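# Mount centrifuge rotor and tighten knob, unless rotor expired

## Task

The current date is 8 August 2027. Read the use-by date on the card attached to the centrifuge. If the rotor is still in date, lower it fully onto the centrifuge drive, then thread the knob onto the top of the shaft and turn it down against the rotor until it is firmly tight. If the rotor is out of date, do not mount it: leave it standing where it is and place the HOLD block on top of it. In both cases the rotor must never be dropped.

## Robot and tools

ROBOT. There are two arms, left_arm and right_arm, each a six-joint arm with a Robotiq 2F-85 two-finger gripper and a wrist camera. The calibrated bases in the scene frame are: left_arm at (+0.021, +0.473, 0) m with quat_wxyz (+1.000, 0, 0, -0.018), and right_arm at (+0.002, -0.701, 0) m with quat_wxyz (+1.000, 0, 0, -0.009). A two-camera stand is fixed behind the arms. Loose items may occasionally get nudged by outside pushes.

FRAMES. Scene frame: the origin is at table-top height, halfway between the nominal bases. +z points up, +x points out over the table, and left_arm sits on the +y side. Image left and right do not match the arm names. Every hand pose, velocity and target belongs to that arm's own base frame. The same holds for wrist-camera poses. Fixed cameras (cam_high, cam_low) and the table are given in the scene frame. On the gripper, the fingers point along local +z and open and close along local y. end_effector_position is the point between the closed pads. Closed fingertips reach about 19 mm past it, open ones about 6 mm. A camera block sticks out about 10 cm toward the gripper's +x. Reported poses may be off by a few centimetres, more when the arm is stretched far.

ROW FORMAT. Each row holds 20 numbers covering both arms, left first: left x, y, z (m), qw, qx, qy, qz, then gripper position, force_limit, speed; after that the same ten for the right arm. Each x, y, z, quat is an absolute pose for that arm's end effector in that arm's base frame. It is not an offset. The three gripper numbers range from -1 to 1. position +1 is fully open (85 mm), about -0.8 brings the pads together, and -1 closes until something blocks the fingers. speed -1/0/+1 gives roughly 20/85/150 mm/s. force_limit together with speed sets grip strength: a slow close at -1 gives about 30 N per pad, at +1 about 100 N, and fast closes from wide open give much more. Both start at +1. Fill in both arms in every row. To hold an arm still, repeat its last reported pose and its last gripper numbers exactly; a 0 counts as a command. Keep the same quaternion in every row to keep the orientation constant.

TOOLS.
- execute_actions(actions, cameras): actions is a list of actions. Each action is up to 15 rows, one row per 1/30 s step, and the last row fills out the rest of the 15 steps. Every action lasts 0.5 s. A target more than 0.6 m from the gripper's current position along any of its axes gets the action refused for both arms. The whole call is refused if its first action fails that check or is badly formed. An empty list returns state plus all camera images.
- move(target, speed, blend, blocking, cameras): follows straight-line paths to one row or a list of up to 15 rows, with no 0.6 m limit. speed is in m/s, from 0.002 to 3.2, default 0.25; turning is capped at twice that in rad/s. blend (m) rounds off corners between list targets; 0 stops at each one. Paths are limited to 10 s. blocking=false returns after about 0.5 s while the motion continues, and a new move replaces the running one. The result adds a move: line, for example done, off_target, moving, held or fault, with limits=paced (pose clipped) or limits=held (steps withheld). Paths do not avoid obstacles. Steer around an arm's own base, not close past it.
- wait(seconds 0 to 10): lets time pass with the commands held.
- stop(): brakes the running move.
- zoom_image(camera, region [x0,y0,x1,y1] in pixels, at most 504x504): magnifies the latest image from cam_high, cam_low, cam_left_wrist or cam_right_wrist. Use it to read the date card.
- read_manual(section): licence texts only.
- finished_scene(): ends the scene for good. The result has to hold once the robot lets go.

RESULTS. Hand target is where the arm is actually being sent; it may fall short of the command, especially in orientation, which is clipped to within 32 degrees per step. Tool commands shows the current gripper commands. object_status codes: 0 moving, 1 blocked while opening, 2 blocked while closing (a grip), 3 reached the position or the pads closed. To grip, send -1 and check for 2. position_measured is in counts: 3 is open, 78 about 60 mm, 130 about 40 mm, 180 about 20 mm, 230 pads touching. A gripper only takes new force or speed values after position changes by at least 0.01. Within noise means the joints are still. Joint torques include gravity and have an offset. MOTOR HOT warns of overheating; at 85 °C the arm brakes for 30 to 60 s.

CAMERAS. cam_high, cam_low, cam_left_wrist and cam_right_wrist, each 896x504, with calibrations given as pinhole+radial.

AVOID. A contact force of about 150 N, or joint torques at their limits (elbow 138, wrists 51.5, shoulders 303 N m), triggers a 10 s arm stop. Arms are stiff, so aiming even a little past a firm contact can trigger a fault. Approach slowly. Do not let the arms press against each other. Do not close one gripper on the other arm's fingers. Do not drop the rotor or let anything fall off the table or onto it hard. Do not squeeze hard on a part that still rests on something. Do not swing loads fast or strike fixed objects. Motion should be smooth, with little wasted time.

Each tool is called after "Emit:" by a JSON object that holds its "method" and its "body".

## Session

Emit:
{"method": "execute_actions", "body": {"actions": []}}

Scene clock: 0.00 s.
left_arm: end_effector_position=(+0.0969, -0.2071, +0.2581) position_measured=3 object_status=3 end_effector_quat_wxyz=(-0.056, +0.635, +0.743, +0.204) | right_arm: end_effector_position=(+0.8823, +0.4323, +0.3515) position_measured=3 object_status=3 end_effector_quat_wxyz=(+0.282, +0.751, -0.423, +0.421)
Joint positions: left_arm=[1.124 -2.304 2.463 -1.303 -1.573 -0.603] | right_arm=[3.663 -0.979 1.347 -1.842 -2.632 -1.537]
Joint velocities: within noise
Joint torques (N m): no reading
Hand target: left_arm +0.0969, -0.2071, +0.2581; -0.056, +0.635, +0.743, +0.204 | right_arm +0.8823, +0.4323, +0.3515; +0.282, +0.751, -0.423, +0.421
Tool commands: left_gripper/position=+1.0 left_gripper/force_limit=+1.0 left_gripper/speed=+1.0 right_gripper/position=+1.0 right_gripper/force_limit=+1.0 right_gripper/speed=+1.0

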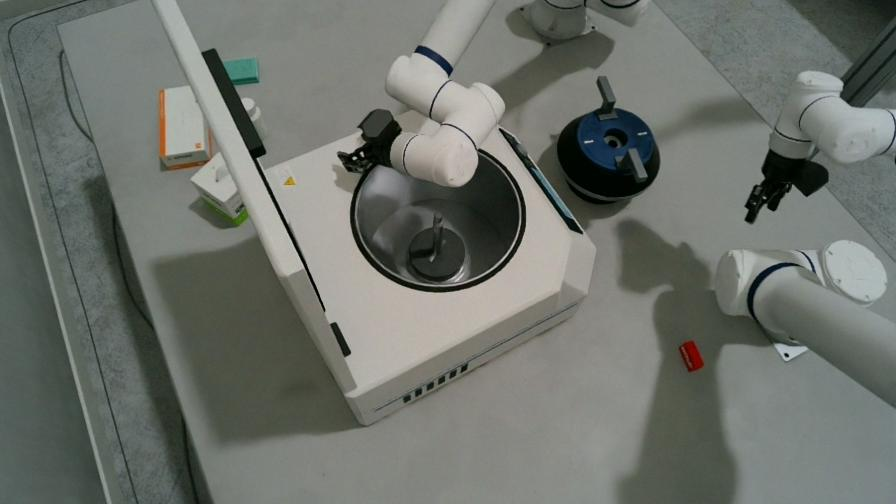

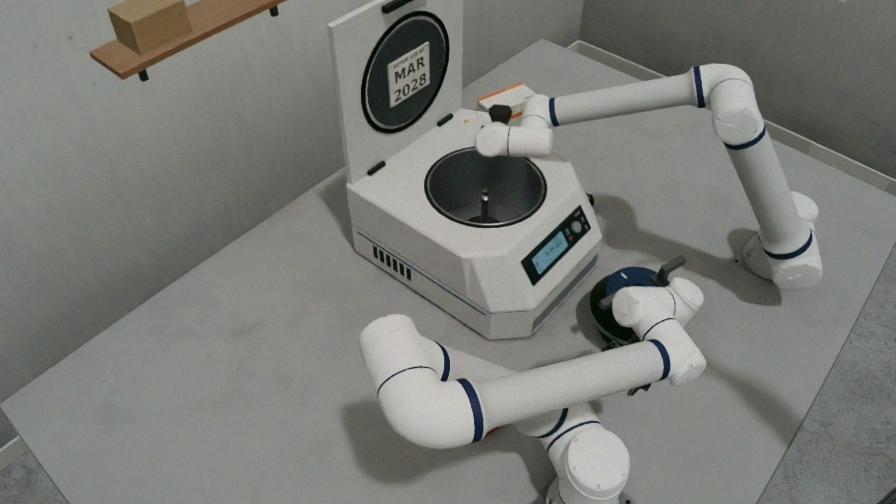

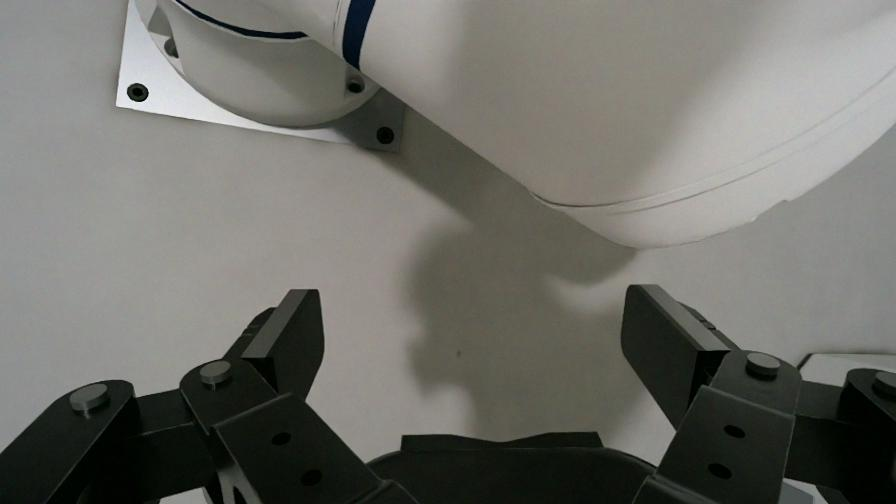

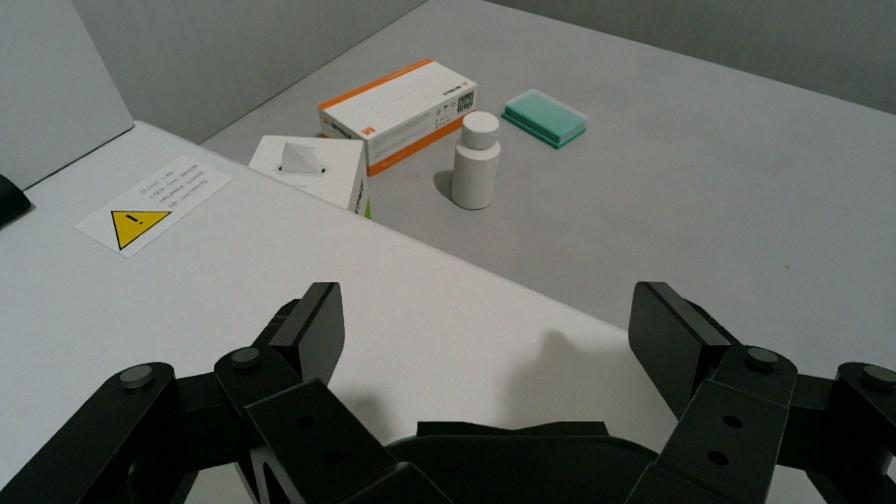

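Emit:
{"method": "zoom_image", "body": {"camera": "cam_low", "region": [350, 10, 480, 130]}}

Emit:
{"method": "zoom_image", "body": {"camera": "cam_high", "region": [530, 60, 770, 390]}}

Emit:
{"method": "zoom_image", "body": {"camera": "cam_high", "region": [330, 110, 610, 310]}}

Emit:
{"method": "zoom_image", "body": {"camera": "cam_low", "region": [420, 130, 720, 450]}}

Scaled by 3.877 from the camera's 896x504 image, which has a finer 1280x720 frame.

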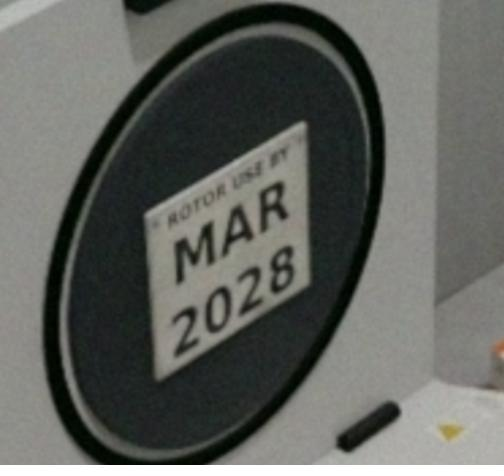

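Scaled by 1.527 from the camera's 896x504 image, which has a finer 1280x720 frame.

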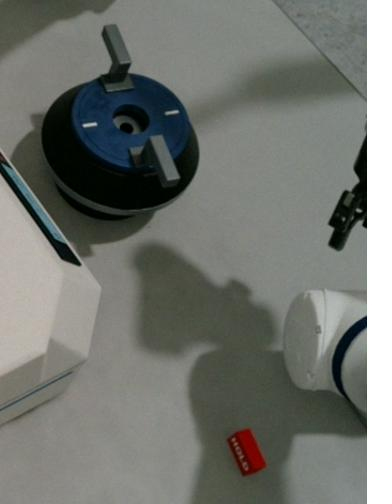

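Scaled by 1.800 from the camera's 896x504 image, which has a finer 1280x720 frame.

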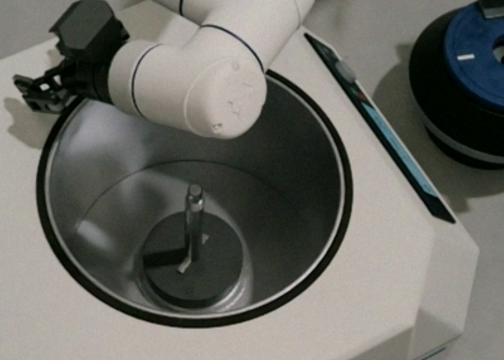

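Scaled by 1.575 from the camera's 896x504 image, which has a finer 1280x720 frame.

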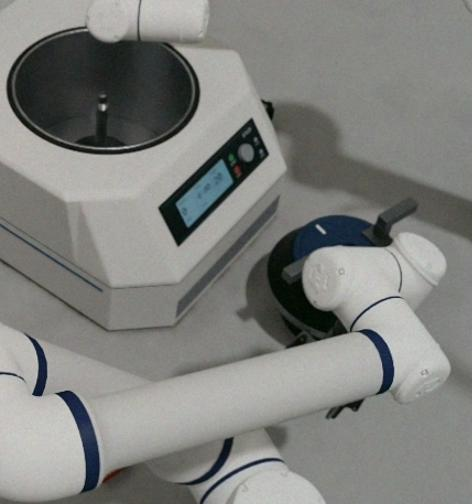

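Emit:
{"method": "zoom_image", "body": {"camera": "cam_low", "region": [520, 150, 640, 270]}}

Emit:
{"method": "zoom_image", "body": {"camera": "cam_low", "region": [560, 240, 720, 410]}}

Emit:
{"method": "zoom_image", "body": {"camera": "cam_high", "region": [150, 40, 300, 230]}}

Emit:
{"method": "zoom_image", "body": {"camera": "cam_high", "region": [480, 110, 600, 240]}}

Emit:
{"method": "zoom_image", "body": {"camera": "cam_low", "region": [420, 140, 560, 240]}}

Emit:
{"method": "zoom_image", "body": {"camera": "cam_high", "region": [550, 70, 670, 210]}}

Scaled by 4.200 from the camera's 896x504 image, which has a finer 1280x720 frame.

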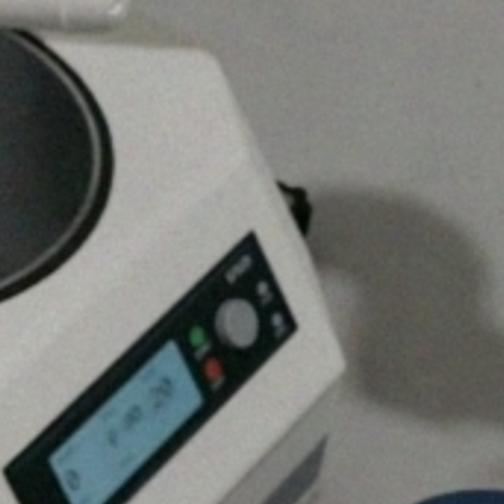

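Scaled by 2.965 from the camera's 896x504 image, which has a finer 1280x720 frame.

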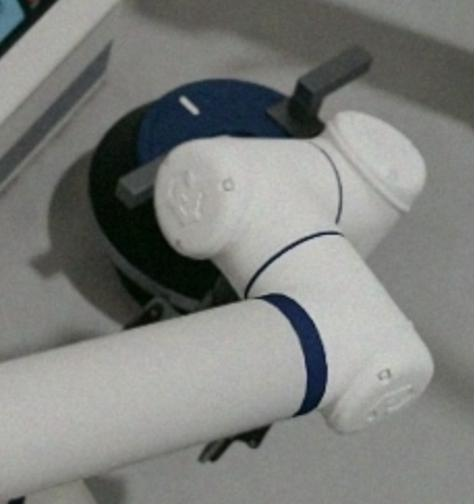

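Scaled by 2.653 from the camera's 896x504 image, which has a finer 1280x720 frame.

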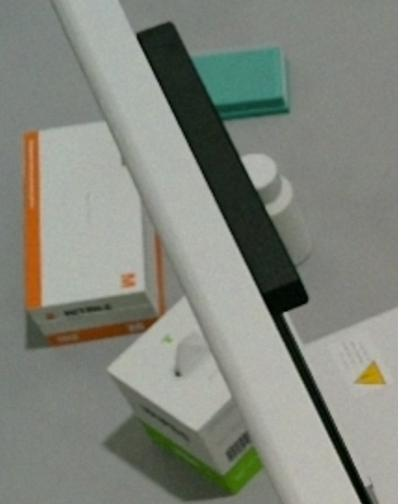

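Scaled by 3.877 from the camera's 896x504 image, which has a finer 1280x720 frame.

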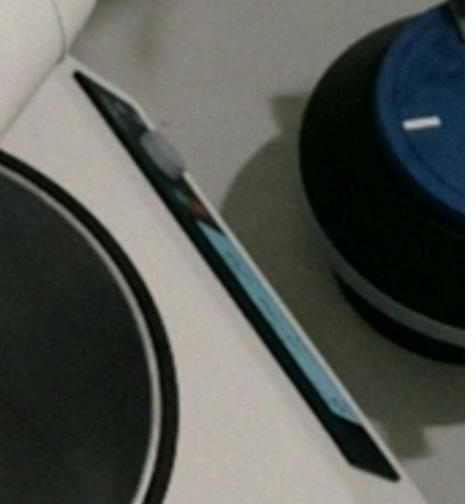

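Scaled by 3.600 from the camera's 896x504 image, which has a finer 1280x720 frame.

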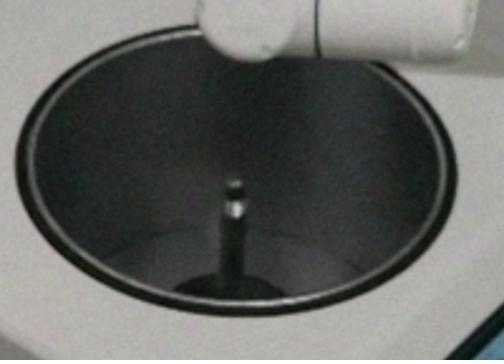

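Scaled by 3.600 from the camera's 896x504 image, which has a finer 1280x720 frame.

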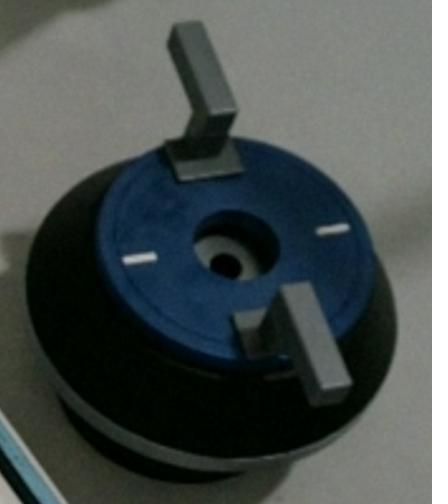

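Emit:
{"method": "move", "body": {"target": [[0.2141,-0.4156,0.40,0,0.6943,0.7197,0,1,1,1,0.6125,0.3121,0.50,0,0.7135,-0.7007,0,1,1,1]], "speed": 0.5, "cameras": ["all"]}}

Scene clock: 82.13 s.
left_arm: end_effector_position=(+0.2141, -0.4156, +0.4000) position_measured=3 object_status=3 end_effector_quat_wxyz=(+0.000, +0.694, +0.720, +0.000) | right_arm: end_effector_position=(+0.6126, +0.3121, +0.5000) position_measured=3 object_status=3 end_effector_quat_wxyz=(+0.000, +0.714, -0.701, +0.000)
Joint positions: left_arm=[1.657 -1.992 2.126 -1.705 -1.571 0.05] | right_arm=[3.352 -1.61 1.662 -1.623 -1.571 -1.379]
Joint torques (N m): left_arm=[21.22 7.66 -76.34 -12.87 -1.4 1.89] | right_arm=[-20.5 -95.58 -63.37 -2.22 3.06 -2.81]
Hand target: left_arm +0.2141, -0.4156, +0.4000; +0.000, +0.694, +0.720, +0.000 | right_arm +0.6125, +0.3121, +0.5000; +0.000, +0.713, -0.701, +0.000
Off the commanded pose: left_arm 0.000 m, 0 deg | right_arm 0.000 m, 0 deg.
move: done
camera_calibration:
cam_left_wrist: T_world_to_cam=[[0.999387, 0.0312669, 0.0157195, -0.200506], [0.0241524, -0.941286, 0.336745, -0.510533], [0.0253255, -0.336159, -0.941465, 0.365866], [0, 0, 0, 1]] pos_world=[0.203448, -0.351299, 0.519522]
cam_right_wrist: T_world_to_cam=[[-0.999865, -0.00960304, -0.0133627, 0.632015], [-0.0136951, 0.935818, 0.352218, -0.445755], [0.00912271, 0.352353, -0.935823, 0.483142], [0, 0, 0, 1]] pos_world=[0.621417, 0.252979, 0.617583]

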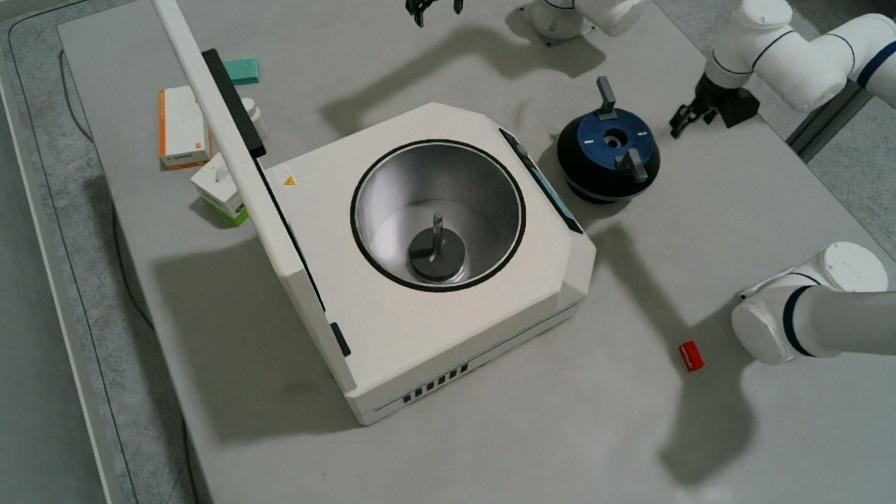

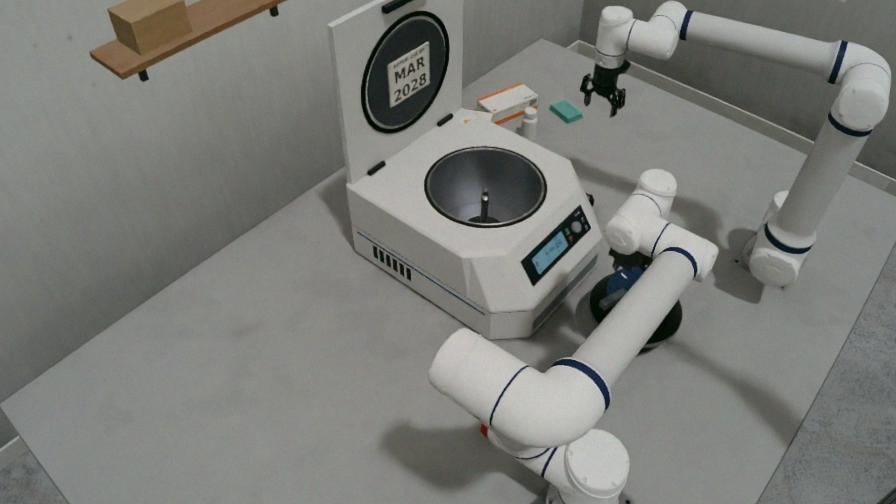

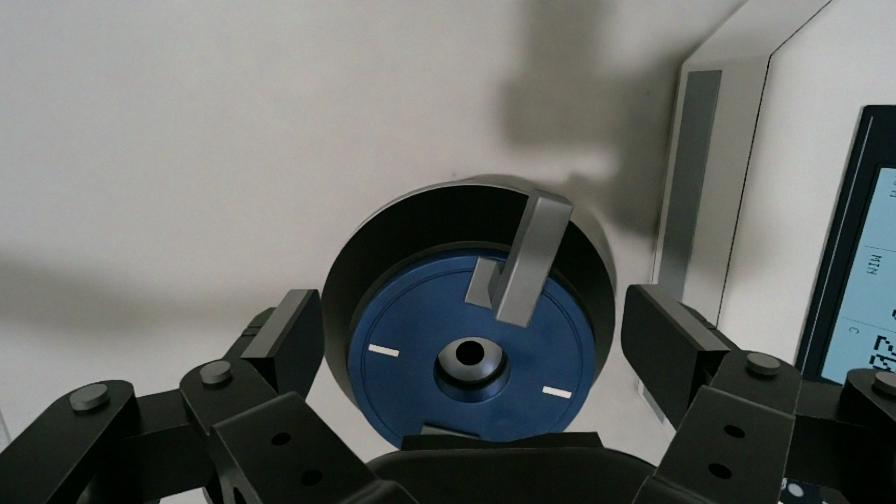

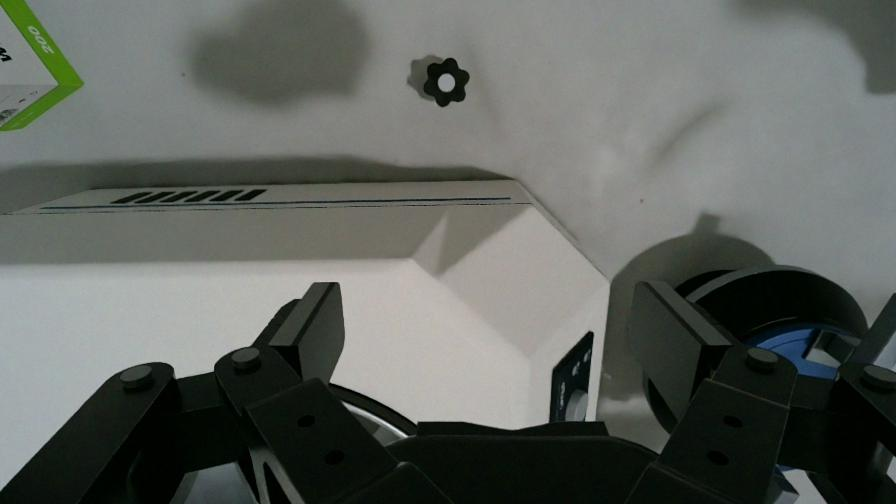

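Emit:
{"method": "zoom_image", "body": {"camera": "cam_right_wrist", "region": [386, 42, 506, 122]}}

Emit:
{"method": "zoom_image", "body": {"camera": "cam_left_wrist", "region": [310, 160, 630, 450]}}

Emit:
{"method": "zoom_image", "body": {"camera": "cam_high", "region": [390, 190, 490, 290]}}

Emit:
{"method": "zoom_image", "body": {"camera": "cam_low", "region": [570, 180, 610, 220]}}

Scaled by 4.200 from the camera's 896x504 image, which has a finer 1280x720 frame.

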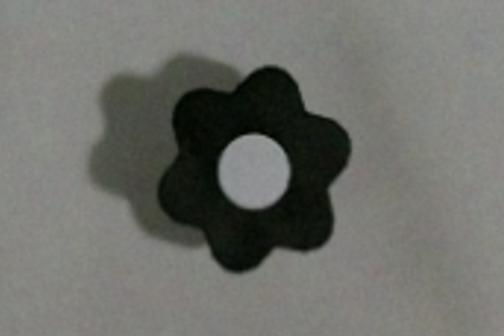

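Scaled by 1.575 from the camera's 896x504 image, which has a finer 1280x720 frame.

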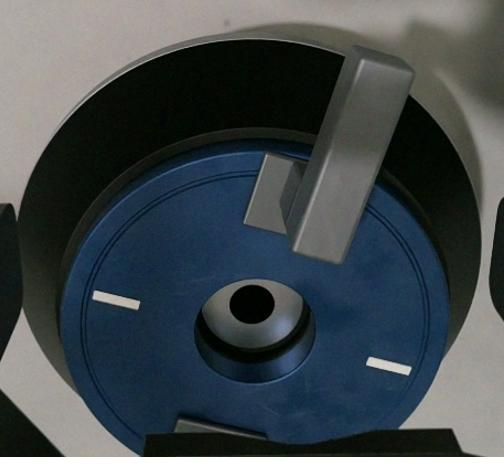

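Scaled by 5.040 from the camera's 896x504 image, which has a finer 1280x720 frame.

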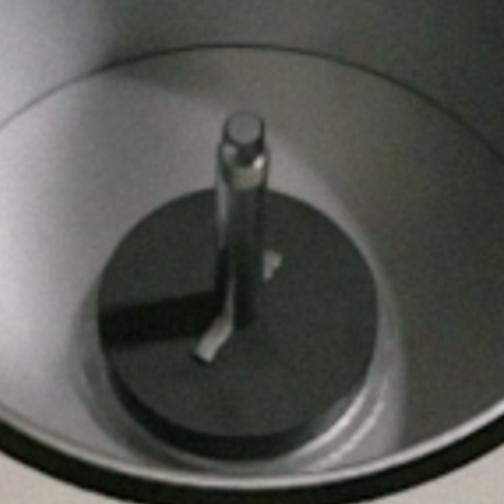

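Scaled by 12.600 from the camera's 896x504 image, which has a finer 1280x720 frame.

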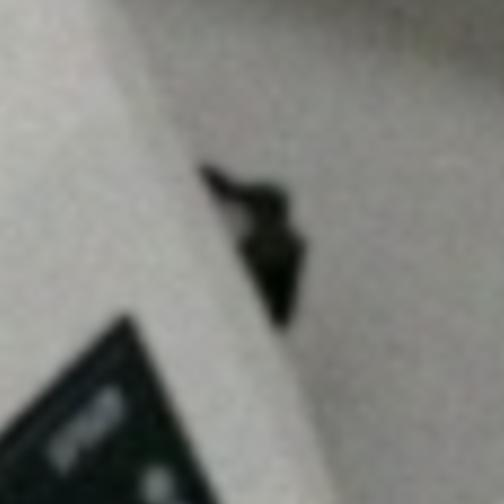

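Emit:
{"method": "zoom_image", "body": {"camera": "cam_left_wrist", "region": [460, 170, 600, 340]}}

Emit:
{"method": "zoom_image", "body": {"camera": "cam_high", "region": [590, 130, 670, 200]}}

Emit:
{"method": "zoom_image", "body": {"camera": "cam_high", "region": [570, 70, 650, 140]}}

Emit:
{"method": "zoom_image", "body": {"camera": "cam_low", "region": [580, 240, 700, 350]}}

Scaled by 2.965 from the camera's 896x504 image, which has a finer 1280x720 frame.

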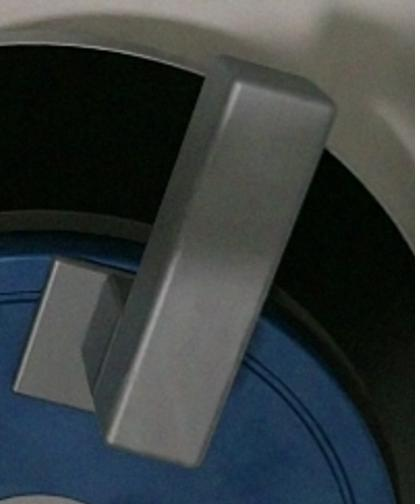

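Scaled by 6.300 from the camera's 896x504 image, which has a finer 1280x720 frame.

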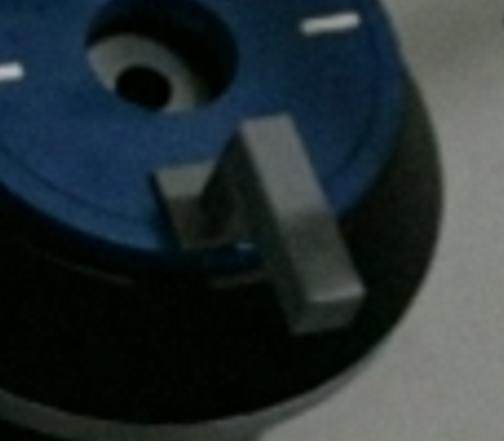

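Scaled by 6.300 from the camera's 896x504 image, which has a finer 1280x720 frame.

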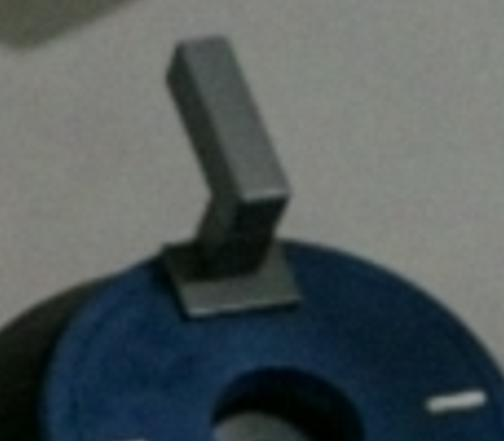

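Scaled by 4.200 from the camera's 896x504 image, which has a finer 1280x720 frame.

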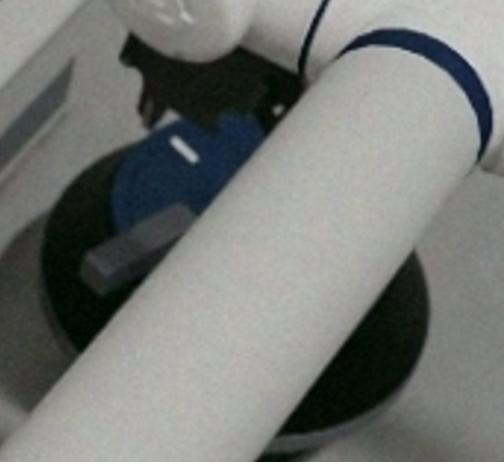

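Emit:
{"method": "move", "body": {"target": [[0.2638,-0.4574,0.315,0,0.7869,0.6170,0,1,1,1,0.1930,0.4831,0.315,0,0.6101,-0.7923,0,1,1,1]], "speed": 0.5, "cameras": ["cam_high", "cam_left_wrist", "cam_right_wrist"]}}

Scene clock: 165.37 s.
left_arm: end_effector_position=(+0.2638, -0.4574, +0.3150) position_measured=3 object_status=3 end_effector_quat_wxyz=(+0.000, +0.787, +0.617, +0.000) | right_arm: end_effector_position=(+0.1931, +0.4831, +0.3150) position_measured=3 object_status=3 end_effector_quat_wxyz=(+0.000, -0.610, +0.792, +0.000)
Joint positions: left_arm=[1.751 -1.83 2.178 -1.919 -1.571 0.421] | right_arm=[3.984 -1.845 2.189 -1.914 -1.571 -0.47]
Joint torques (N m): left_arm=[20.94 -4.61 -43.02 -12.85 -1.85 1.94] | right_arm=[23.12 -16.27 -58.89 -11.17 -2.51 3.04]
Hand target: left_arm +0.2638, -0.4574, +0.3150; +0.000, +0.787, +0.617, +0.000 | right_arm +0.1930, +0.4831, +0.3150; +0.000, -0.610, +0.792, +0.000
Off the commanded pose: left_arm 0.000 m, 0 deg | right_arm 0.000 m, 0 deg.
move: done
camera_calibration:
cam_left_wrist: T_world_to_cam=[[0.969907, -0.242979, 0.0155598, -0.365115], [-0.233891, -0.912064, 0.336799, -0.441026], [-0.0676435, -0.330303, -0.941448, 0.297736], [0, 0, 0, 1]] pos_world=[0.271115, -0.392617, 0.434521]
cam_right_wrist: T_world_to_cam=[[-0.964505, 0.26373, -0.0132798, 0.0728534], [0.24231, 0.903914, 0.352455, -0.58043], [0.104957, 0.336727, -0.935734, 0.242741], [0, 0, 0, 1]] pos_world=[0.185434, 0.423708, 0.432684]
Images, in order (width x height): cam_high 896x504, cam_left_wrist 896x504, cam_right_wrist 896x504.

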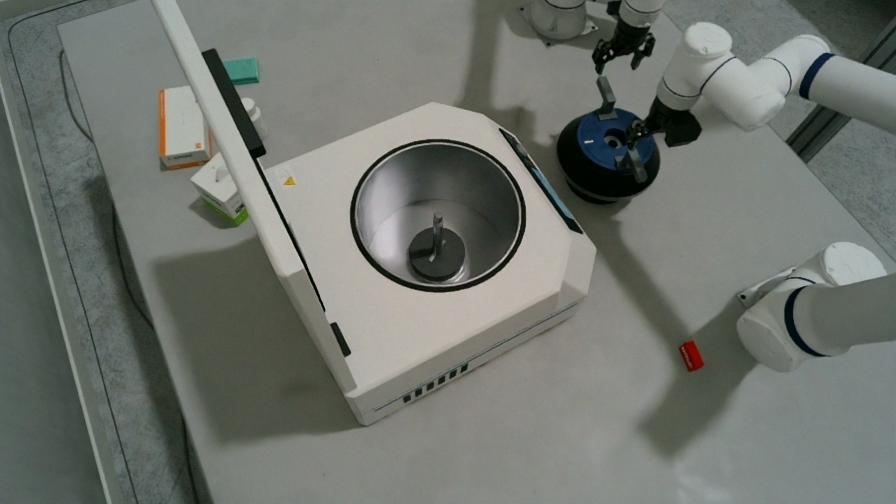

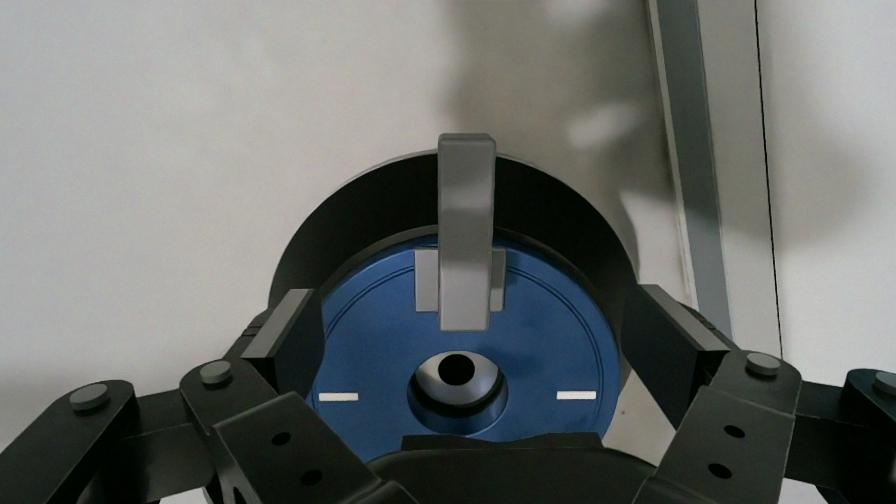

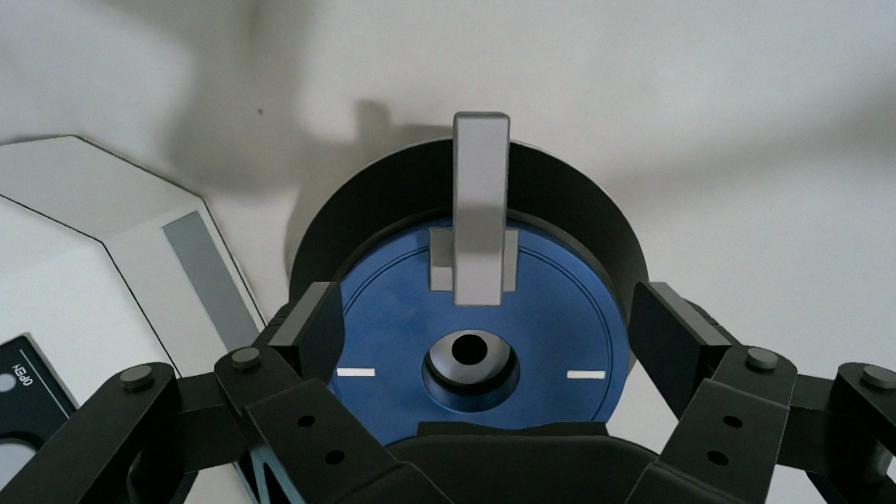

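Emit:
{"method": "move", "body": {"target": [[0.2638,-0.4574,0.2305,0,0.7869,0.6170,0,1,1,1,0.1916,0.4835,0.2305,0,0.6101,-0.7923,0,1,1,1]], "speed": 0.15, "cameras": ["cam_high", "cam_left_wrist", "cam_right_wrist"]}}

Scene clock: 202.93 s.
left_arm: end_effector_position=(+0.2637, -0.4574, +0.2306) position_measured=3 object_status=3 end_effector_quat_wxyz=(+0.000, +0.787, +0.617, +0.000) | right_arm: end_effector_position=(+0.1916, +0.4835, +0.2306) position_measured=3 object_status=3 end_effector_quat_wxyz=(+0.000, -0.610, +0.792, +0.000)
Joint positions: left_arm=[1.751 -1.756 2.287 -2.102 -1.571 0.421] | right_arm=[3.987 -1.771 2.299 -2.098 -1.571 -0.467]
Joint torques (N m): left_arm=[11.34 -2.55 -37.55 -12.33 0.1 1.94] | right_arm=[22.86 -16.96 -55.45 -11.71 -0.79 2.9]
Hand target: left_arm +0.2638, -0.4574, +0.2305; +0.000, +0.787, +0.617, +0.000 | right_arm +0.1916, +0.4835, +0.2305; +0.000, -0.610, +0.792, +0.000
Off the commanded pose: left_arm 0.000 m, 0 deg | right_arm 0.000 m, 0 deg.
move: done
camera_calibration:
cam_left_wrist: T_world_to_cam=[[0.969878, -0.24309, 0.0156003, -0.363876], [-0.234009, -0.912035, 0.336797, -0.412648], [-0.0676439, -0.330303, -0.941448, 0.218245], [0, 0, 0, 1]] pos_world=[0.271115, -0.392717, 0.350121]
cam_right_wrist: T_world_to_cam=[[-0.964472, 0.263849, -0.0133375, 0.0702142], [0.242399, 0.903881, 0.35248, -0.550806], [0.105057, 0.336724, -0.935724, 0.163723], [0, 0, 0, 1]] pos_world=[0.184034, 0.424208, 0.348284]
Images, in order (width x height): cam_high 896x504, cam_left_wrist 896x504, cam_right_wrist 896x504.

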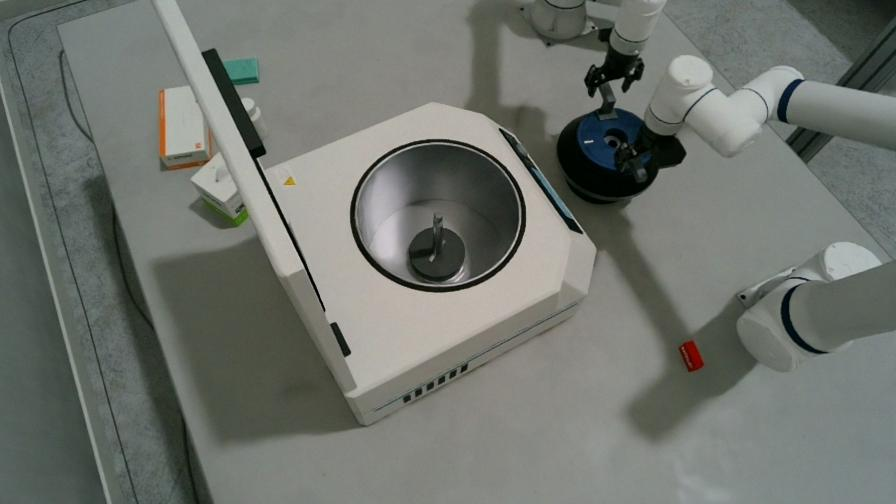

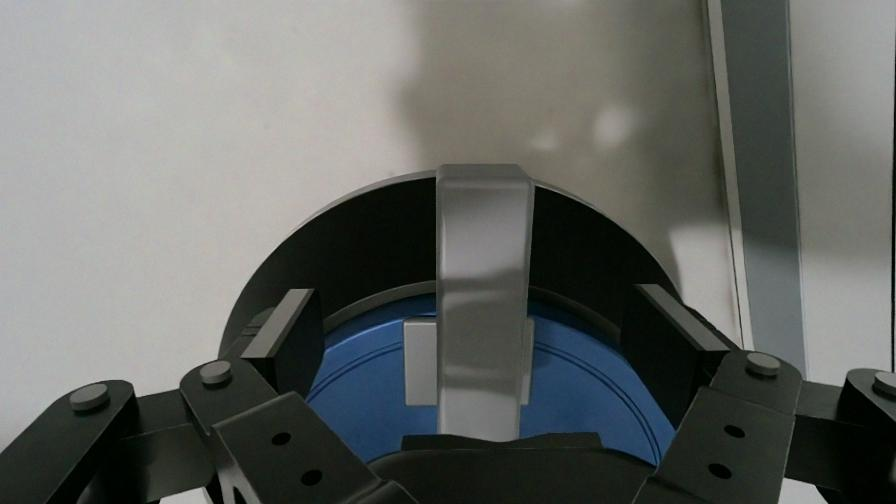

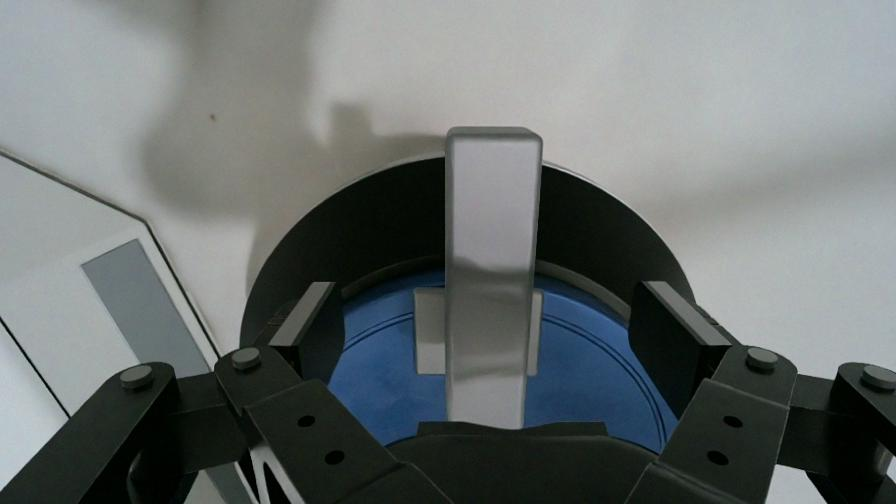

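Emit:
{"method": "move", "body": {"target": [[0.2662,-0.4580,0.2305,0,0.7869,0.6170,0,1,1,1,0.1903,0.4838,0.2305,0,0.6101,-0.7923,0,1,1,1],[0.2662,-0.4580,0.2305,0,0.7869,0.6170,0,-1,0.2,-1,0.1903,0.4838,0.2305,0,0.6101,-0.7923,0,-1,0.2,-1]], "speed": 0.1, "cameras": ["cam_left_wrist", "cam_right_wrist"]}}

Scene clock: 211.57 s.
left_arm: end_effector_position=(+0.2662, -0.4580, +0.2305) position_measured=172 object_status=0 end_effector_quat_wxyz=(+0.000, +0.787, +0.617, +0.000) | right_arm: end_effector_position=(+0.1903, +0.4838, +0.2305) position_measured=172 object_status=0 end_effector_quat_wxyz=(+0.000, -0.610, +0.792, +0.000)
Joint positions: left_arm=[1.756 -1.752 2.284 -2.103 -1.571 0.426] | right_arm=[3.989 -1.772 2.299 -2.098 -1.571 -0.465]
Joint torques (N m): left_arm=[19.93 -6.91 -62.69 -12.88 1.67 -0.01] | right_arm=[22.99 -39.23 -53.61 -2.2 7.61 0.92]
Hand target: left_arm +0.2662, -0.4580, +0.2305; +0.000, +0.787, +0.617, +0.000 | right_arm +0.1903, +0.4838, +0.2305; +0.000, -0.610, +0.792, +0.000
Off the commanded pose: left_arm 0.000 m, 0 deg | right_arm 0.000 m, 0 deg.
move: done
camera_calibration:
cam_left_wrist: T_world_to_cam=[[0.96988, -0.24308, 0.0156226, -0.36645], [-0.234002, -0.912005, 0.336883, -0.412596], [-0.0676417, -0.330392, -0.941417, 0.218075], [0, 0, 0, 1]] pos_world=[0.273615, -0.393316, 0.350021]
cam_right_wrist: T_world_to_cam=[[-0.964462, 0.263881, -0.0134281, 0.0689226], [0.242396, 0.903873, 0.352502, -0.55064], [0.105156, 0.33672, -0.935715, 0.163679], [0, 0, 0, 1]] pos_world=[0.182734, 0.424408, 0.348184]
Images, in order (width x height): cam_left_wrist 896x504, cam_right_wrist 896x504.

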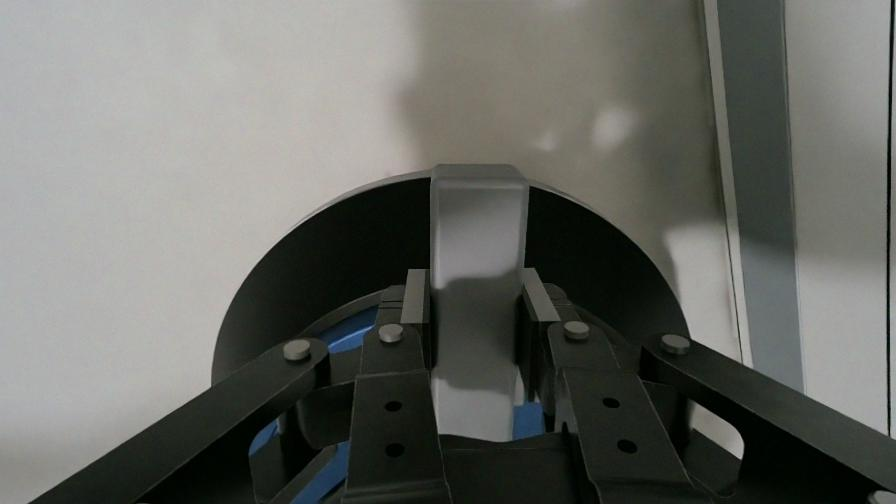

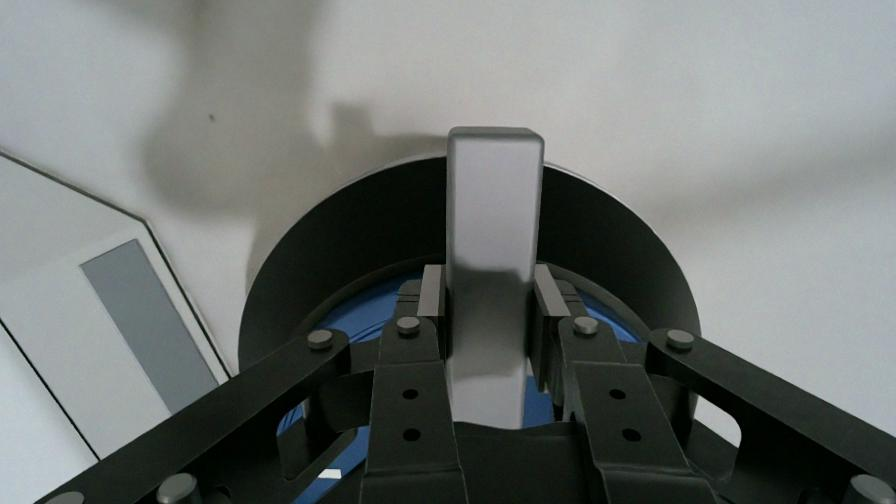

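Emit:
{"method": "move", "body": {"target": [[0.2662,-0.4580,0.2605,0,0.7869,0.6170,0,-1,0.2,-1,0.1903,0.4838,0.2605,0,0.6101,-0.7923,0,-1,0.2,-1]], "speed": 0.06, "cameras": ["cam_high","cam_left_wrist", "cam_right_wrist"]}}

Scene clock: 215.13 s.
left_arm: end_effector_position=(+0.2662, -0.4580, +0.2604) position_measured=172 object_status=2 end_effector_quat_wxyz=(+0.000, +0.787, +0.617, +0.000) | right_arm: end_effector_position=(+0.1903, +0.4838, +0.2604) position_measured=172 object_status=2 end_effector_quat_wxyz=(+0.000, -0.610, +0.792, +0.000)
Joint positions: left_arm=[1.756 -1.782 2.248 -2.036 -1.571 0.426] | right_arm=[3.989 -1.802 2.262 -2.031 -1.571 -0.465]
Joint torques (N m): left_arm=[17.46 -61.53 -89.31 -1.33 6.87 -0.54] | right_arm=[19.71 -90.23 -93.51 0.18 -1.14 0.62]
Hand target: left_arm +0.2662, -0.4580, +0.2605; +0.000, +0.787, +0.617, +0.000 | right_arm +0.1903, +0.4838, +0.2605; +0.000, -0.610, +0.792, +0.000
Off the commanded pose: left_arm 0.000 m, 0 deg | right_arm 0.000 m, 0 deg.
move: done
camera_calibration:
cam_left_wrist: T_world_to_cam=[[0.969884, -0.243067, 0.0155921, -0.366877], [-0.233985, -0.912041, 0.336797, -0.422564], [-0.0676438, -0.330303, -0.941448, 0.246304], [0, 0, 0, 1]] pos_world=[0.273615, -0.393217, 0.379921]
cam_right_wrist: T_world_to_cam=[[-0.964495, 0.263762, -0.0133705, 0.0692344], [0.242306, 0.903906, 0.352478, -0.5612], [0.105056, 0.336724, -0.935725, 0.191561], [0, 0, 0, 1]] pos_world=[0.182634, 0.424508, 0.377984]
Images, in order (width x height): cam_high 896x504, cam_left_wrist 896x504, cam_right_wrist 896x504.

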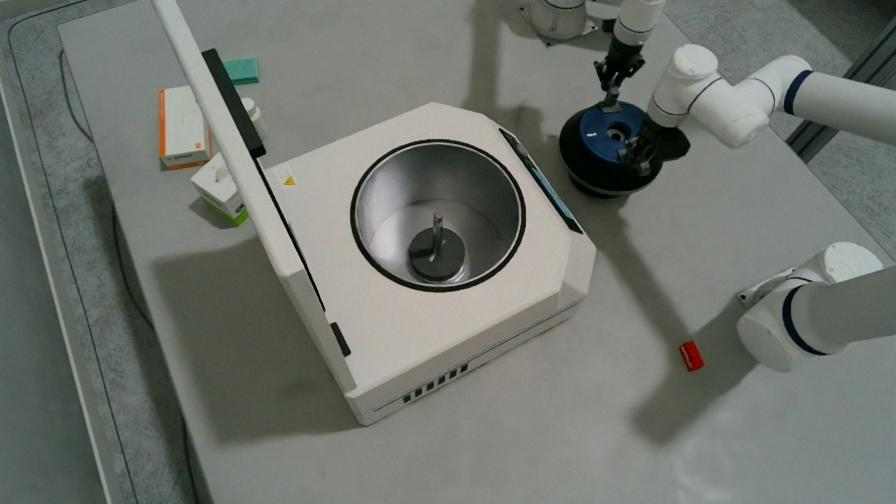

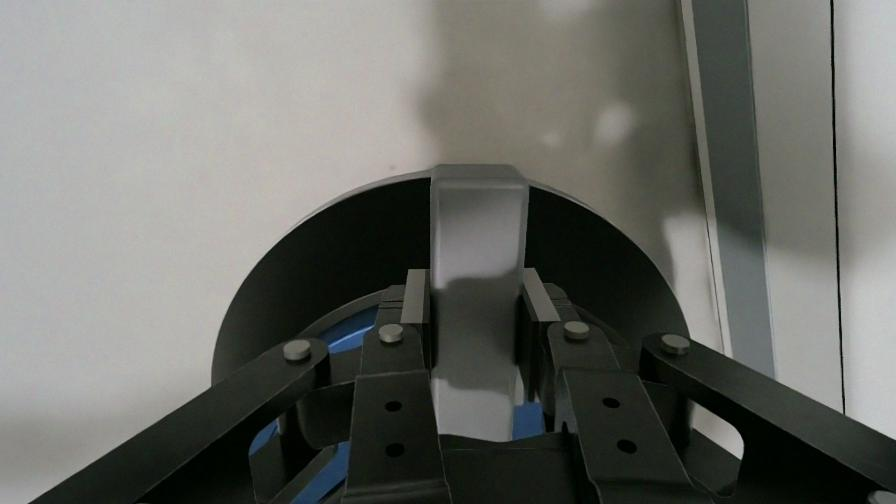

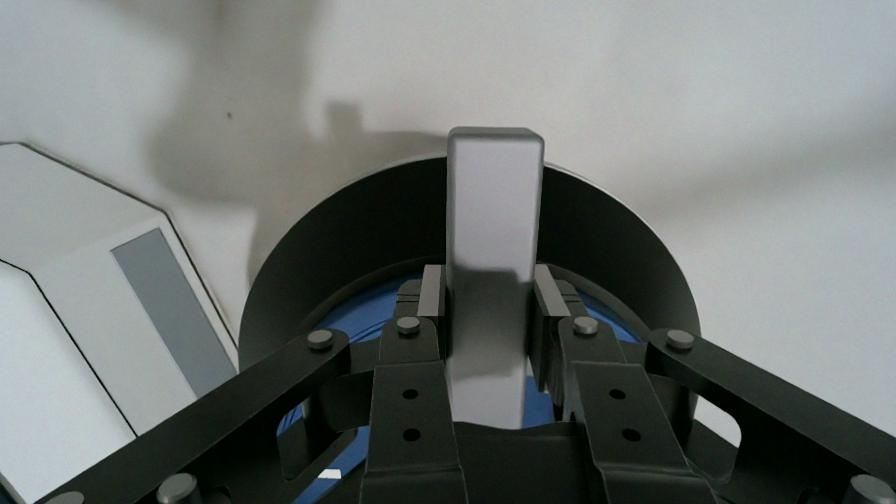

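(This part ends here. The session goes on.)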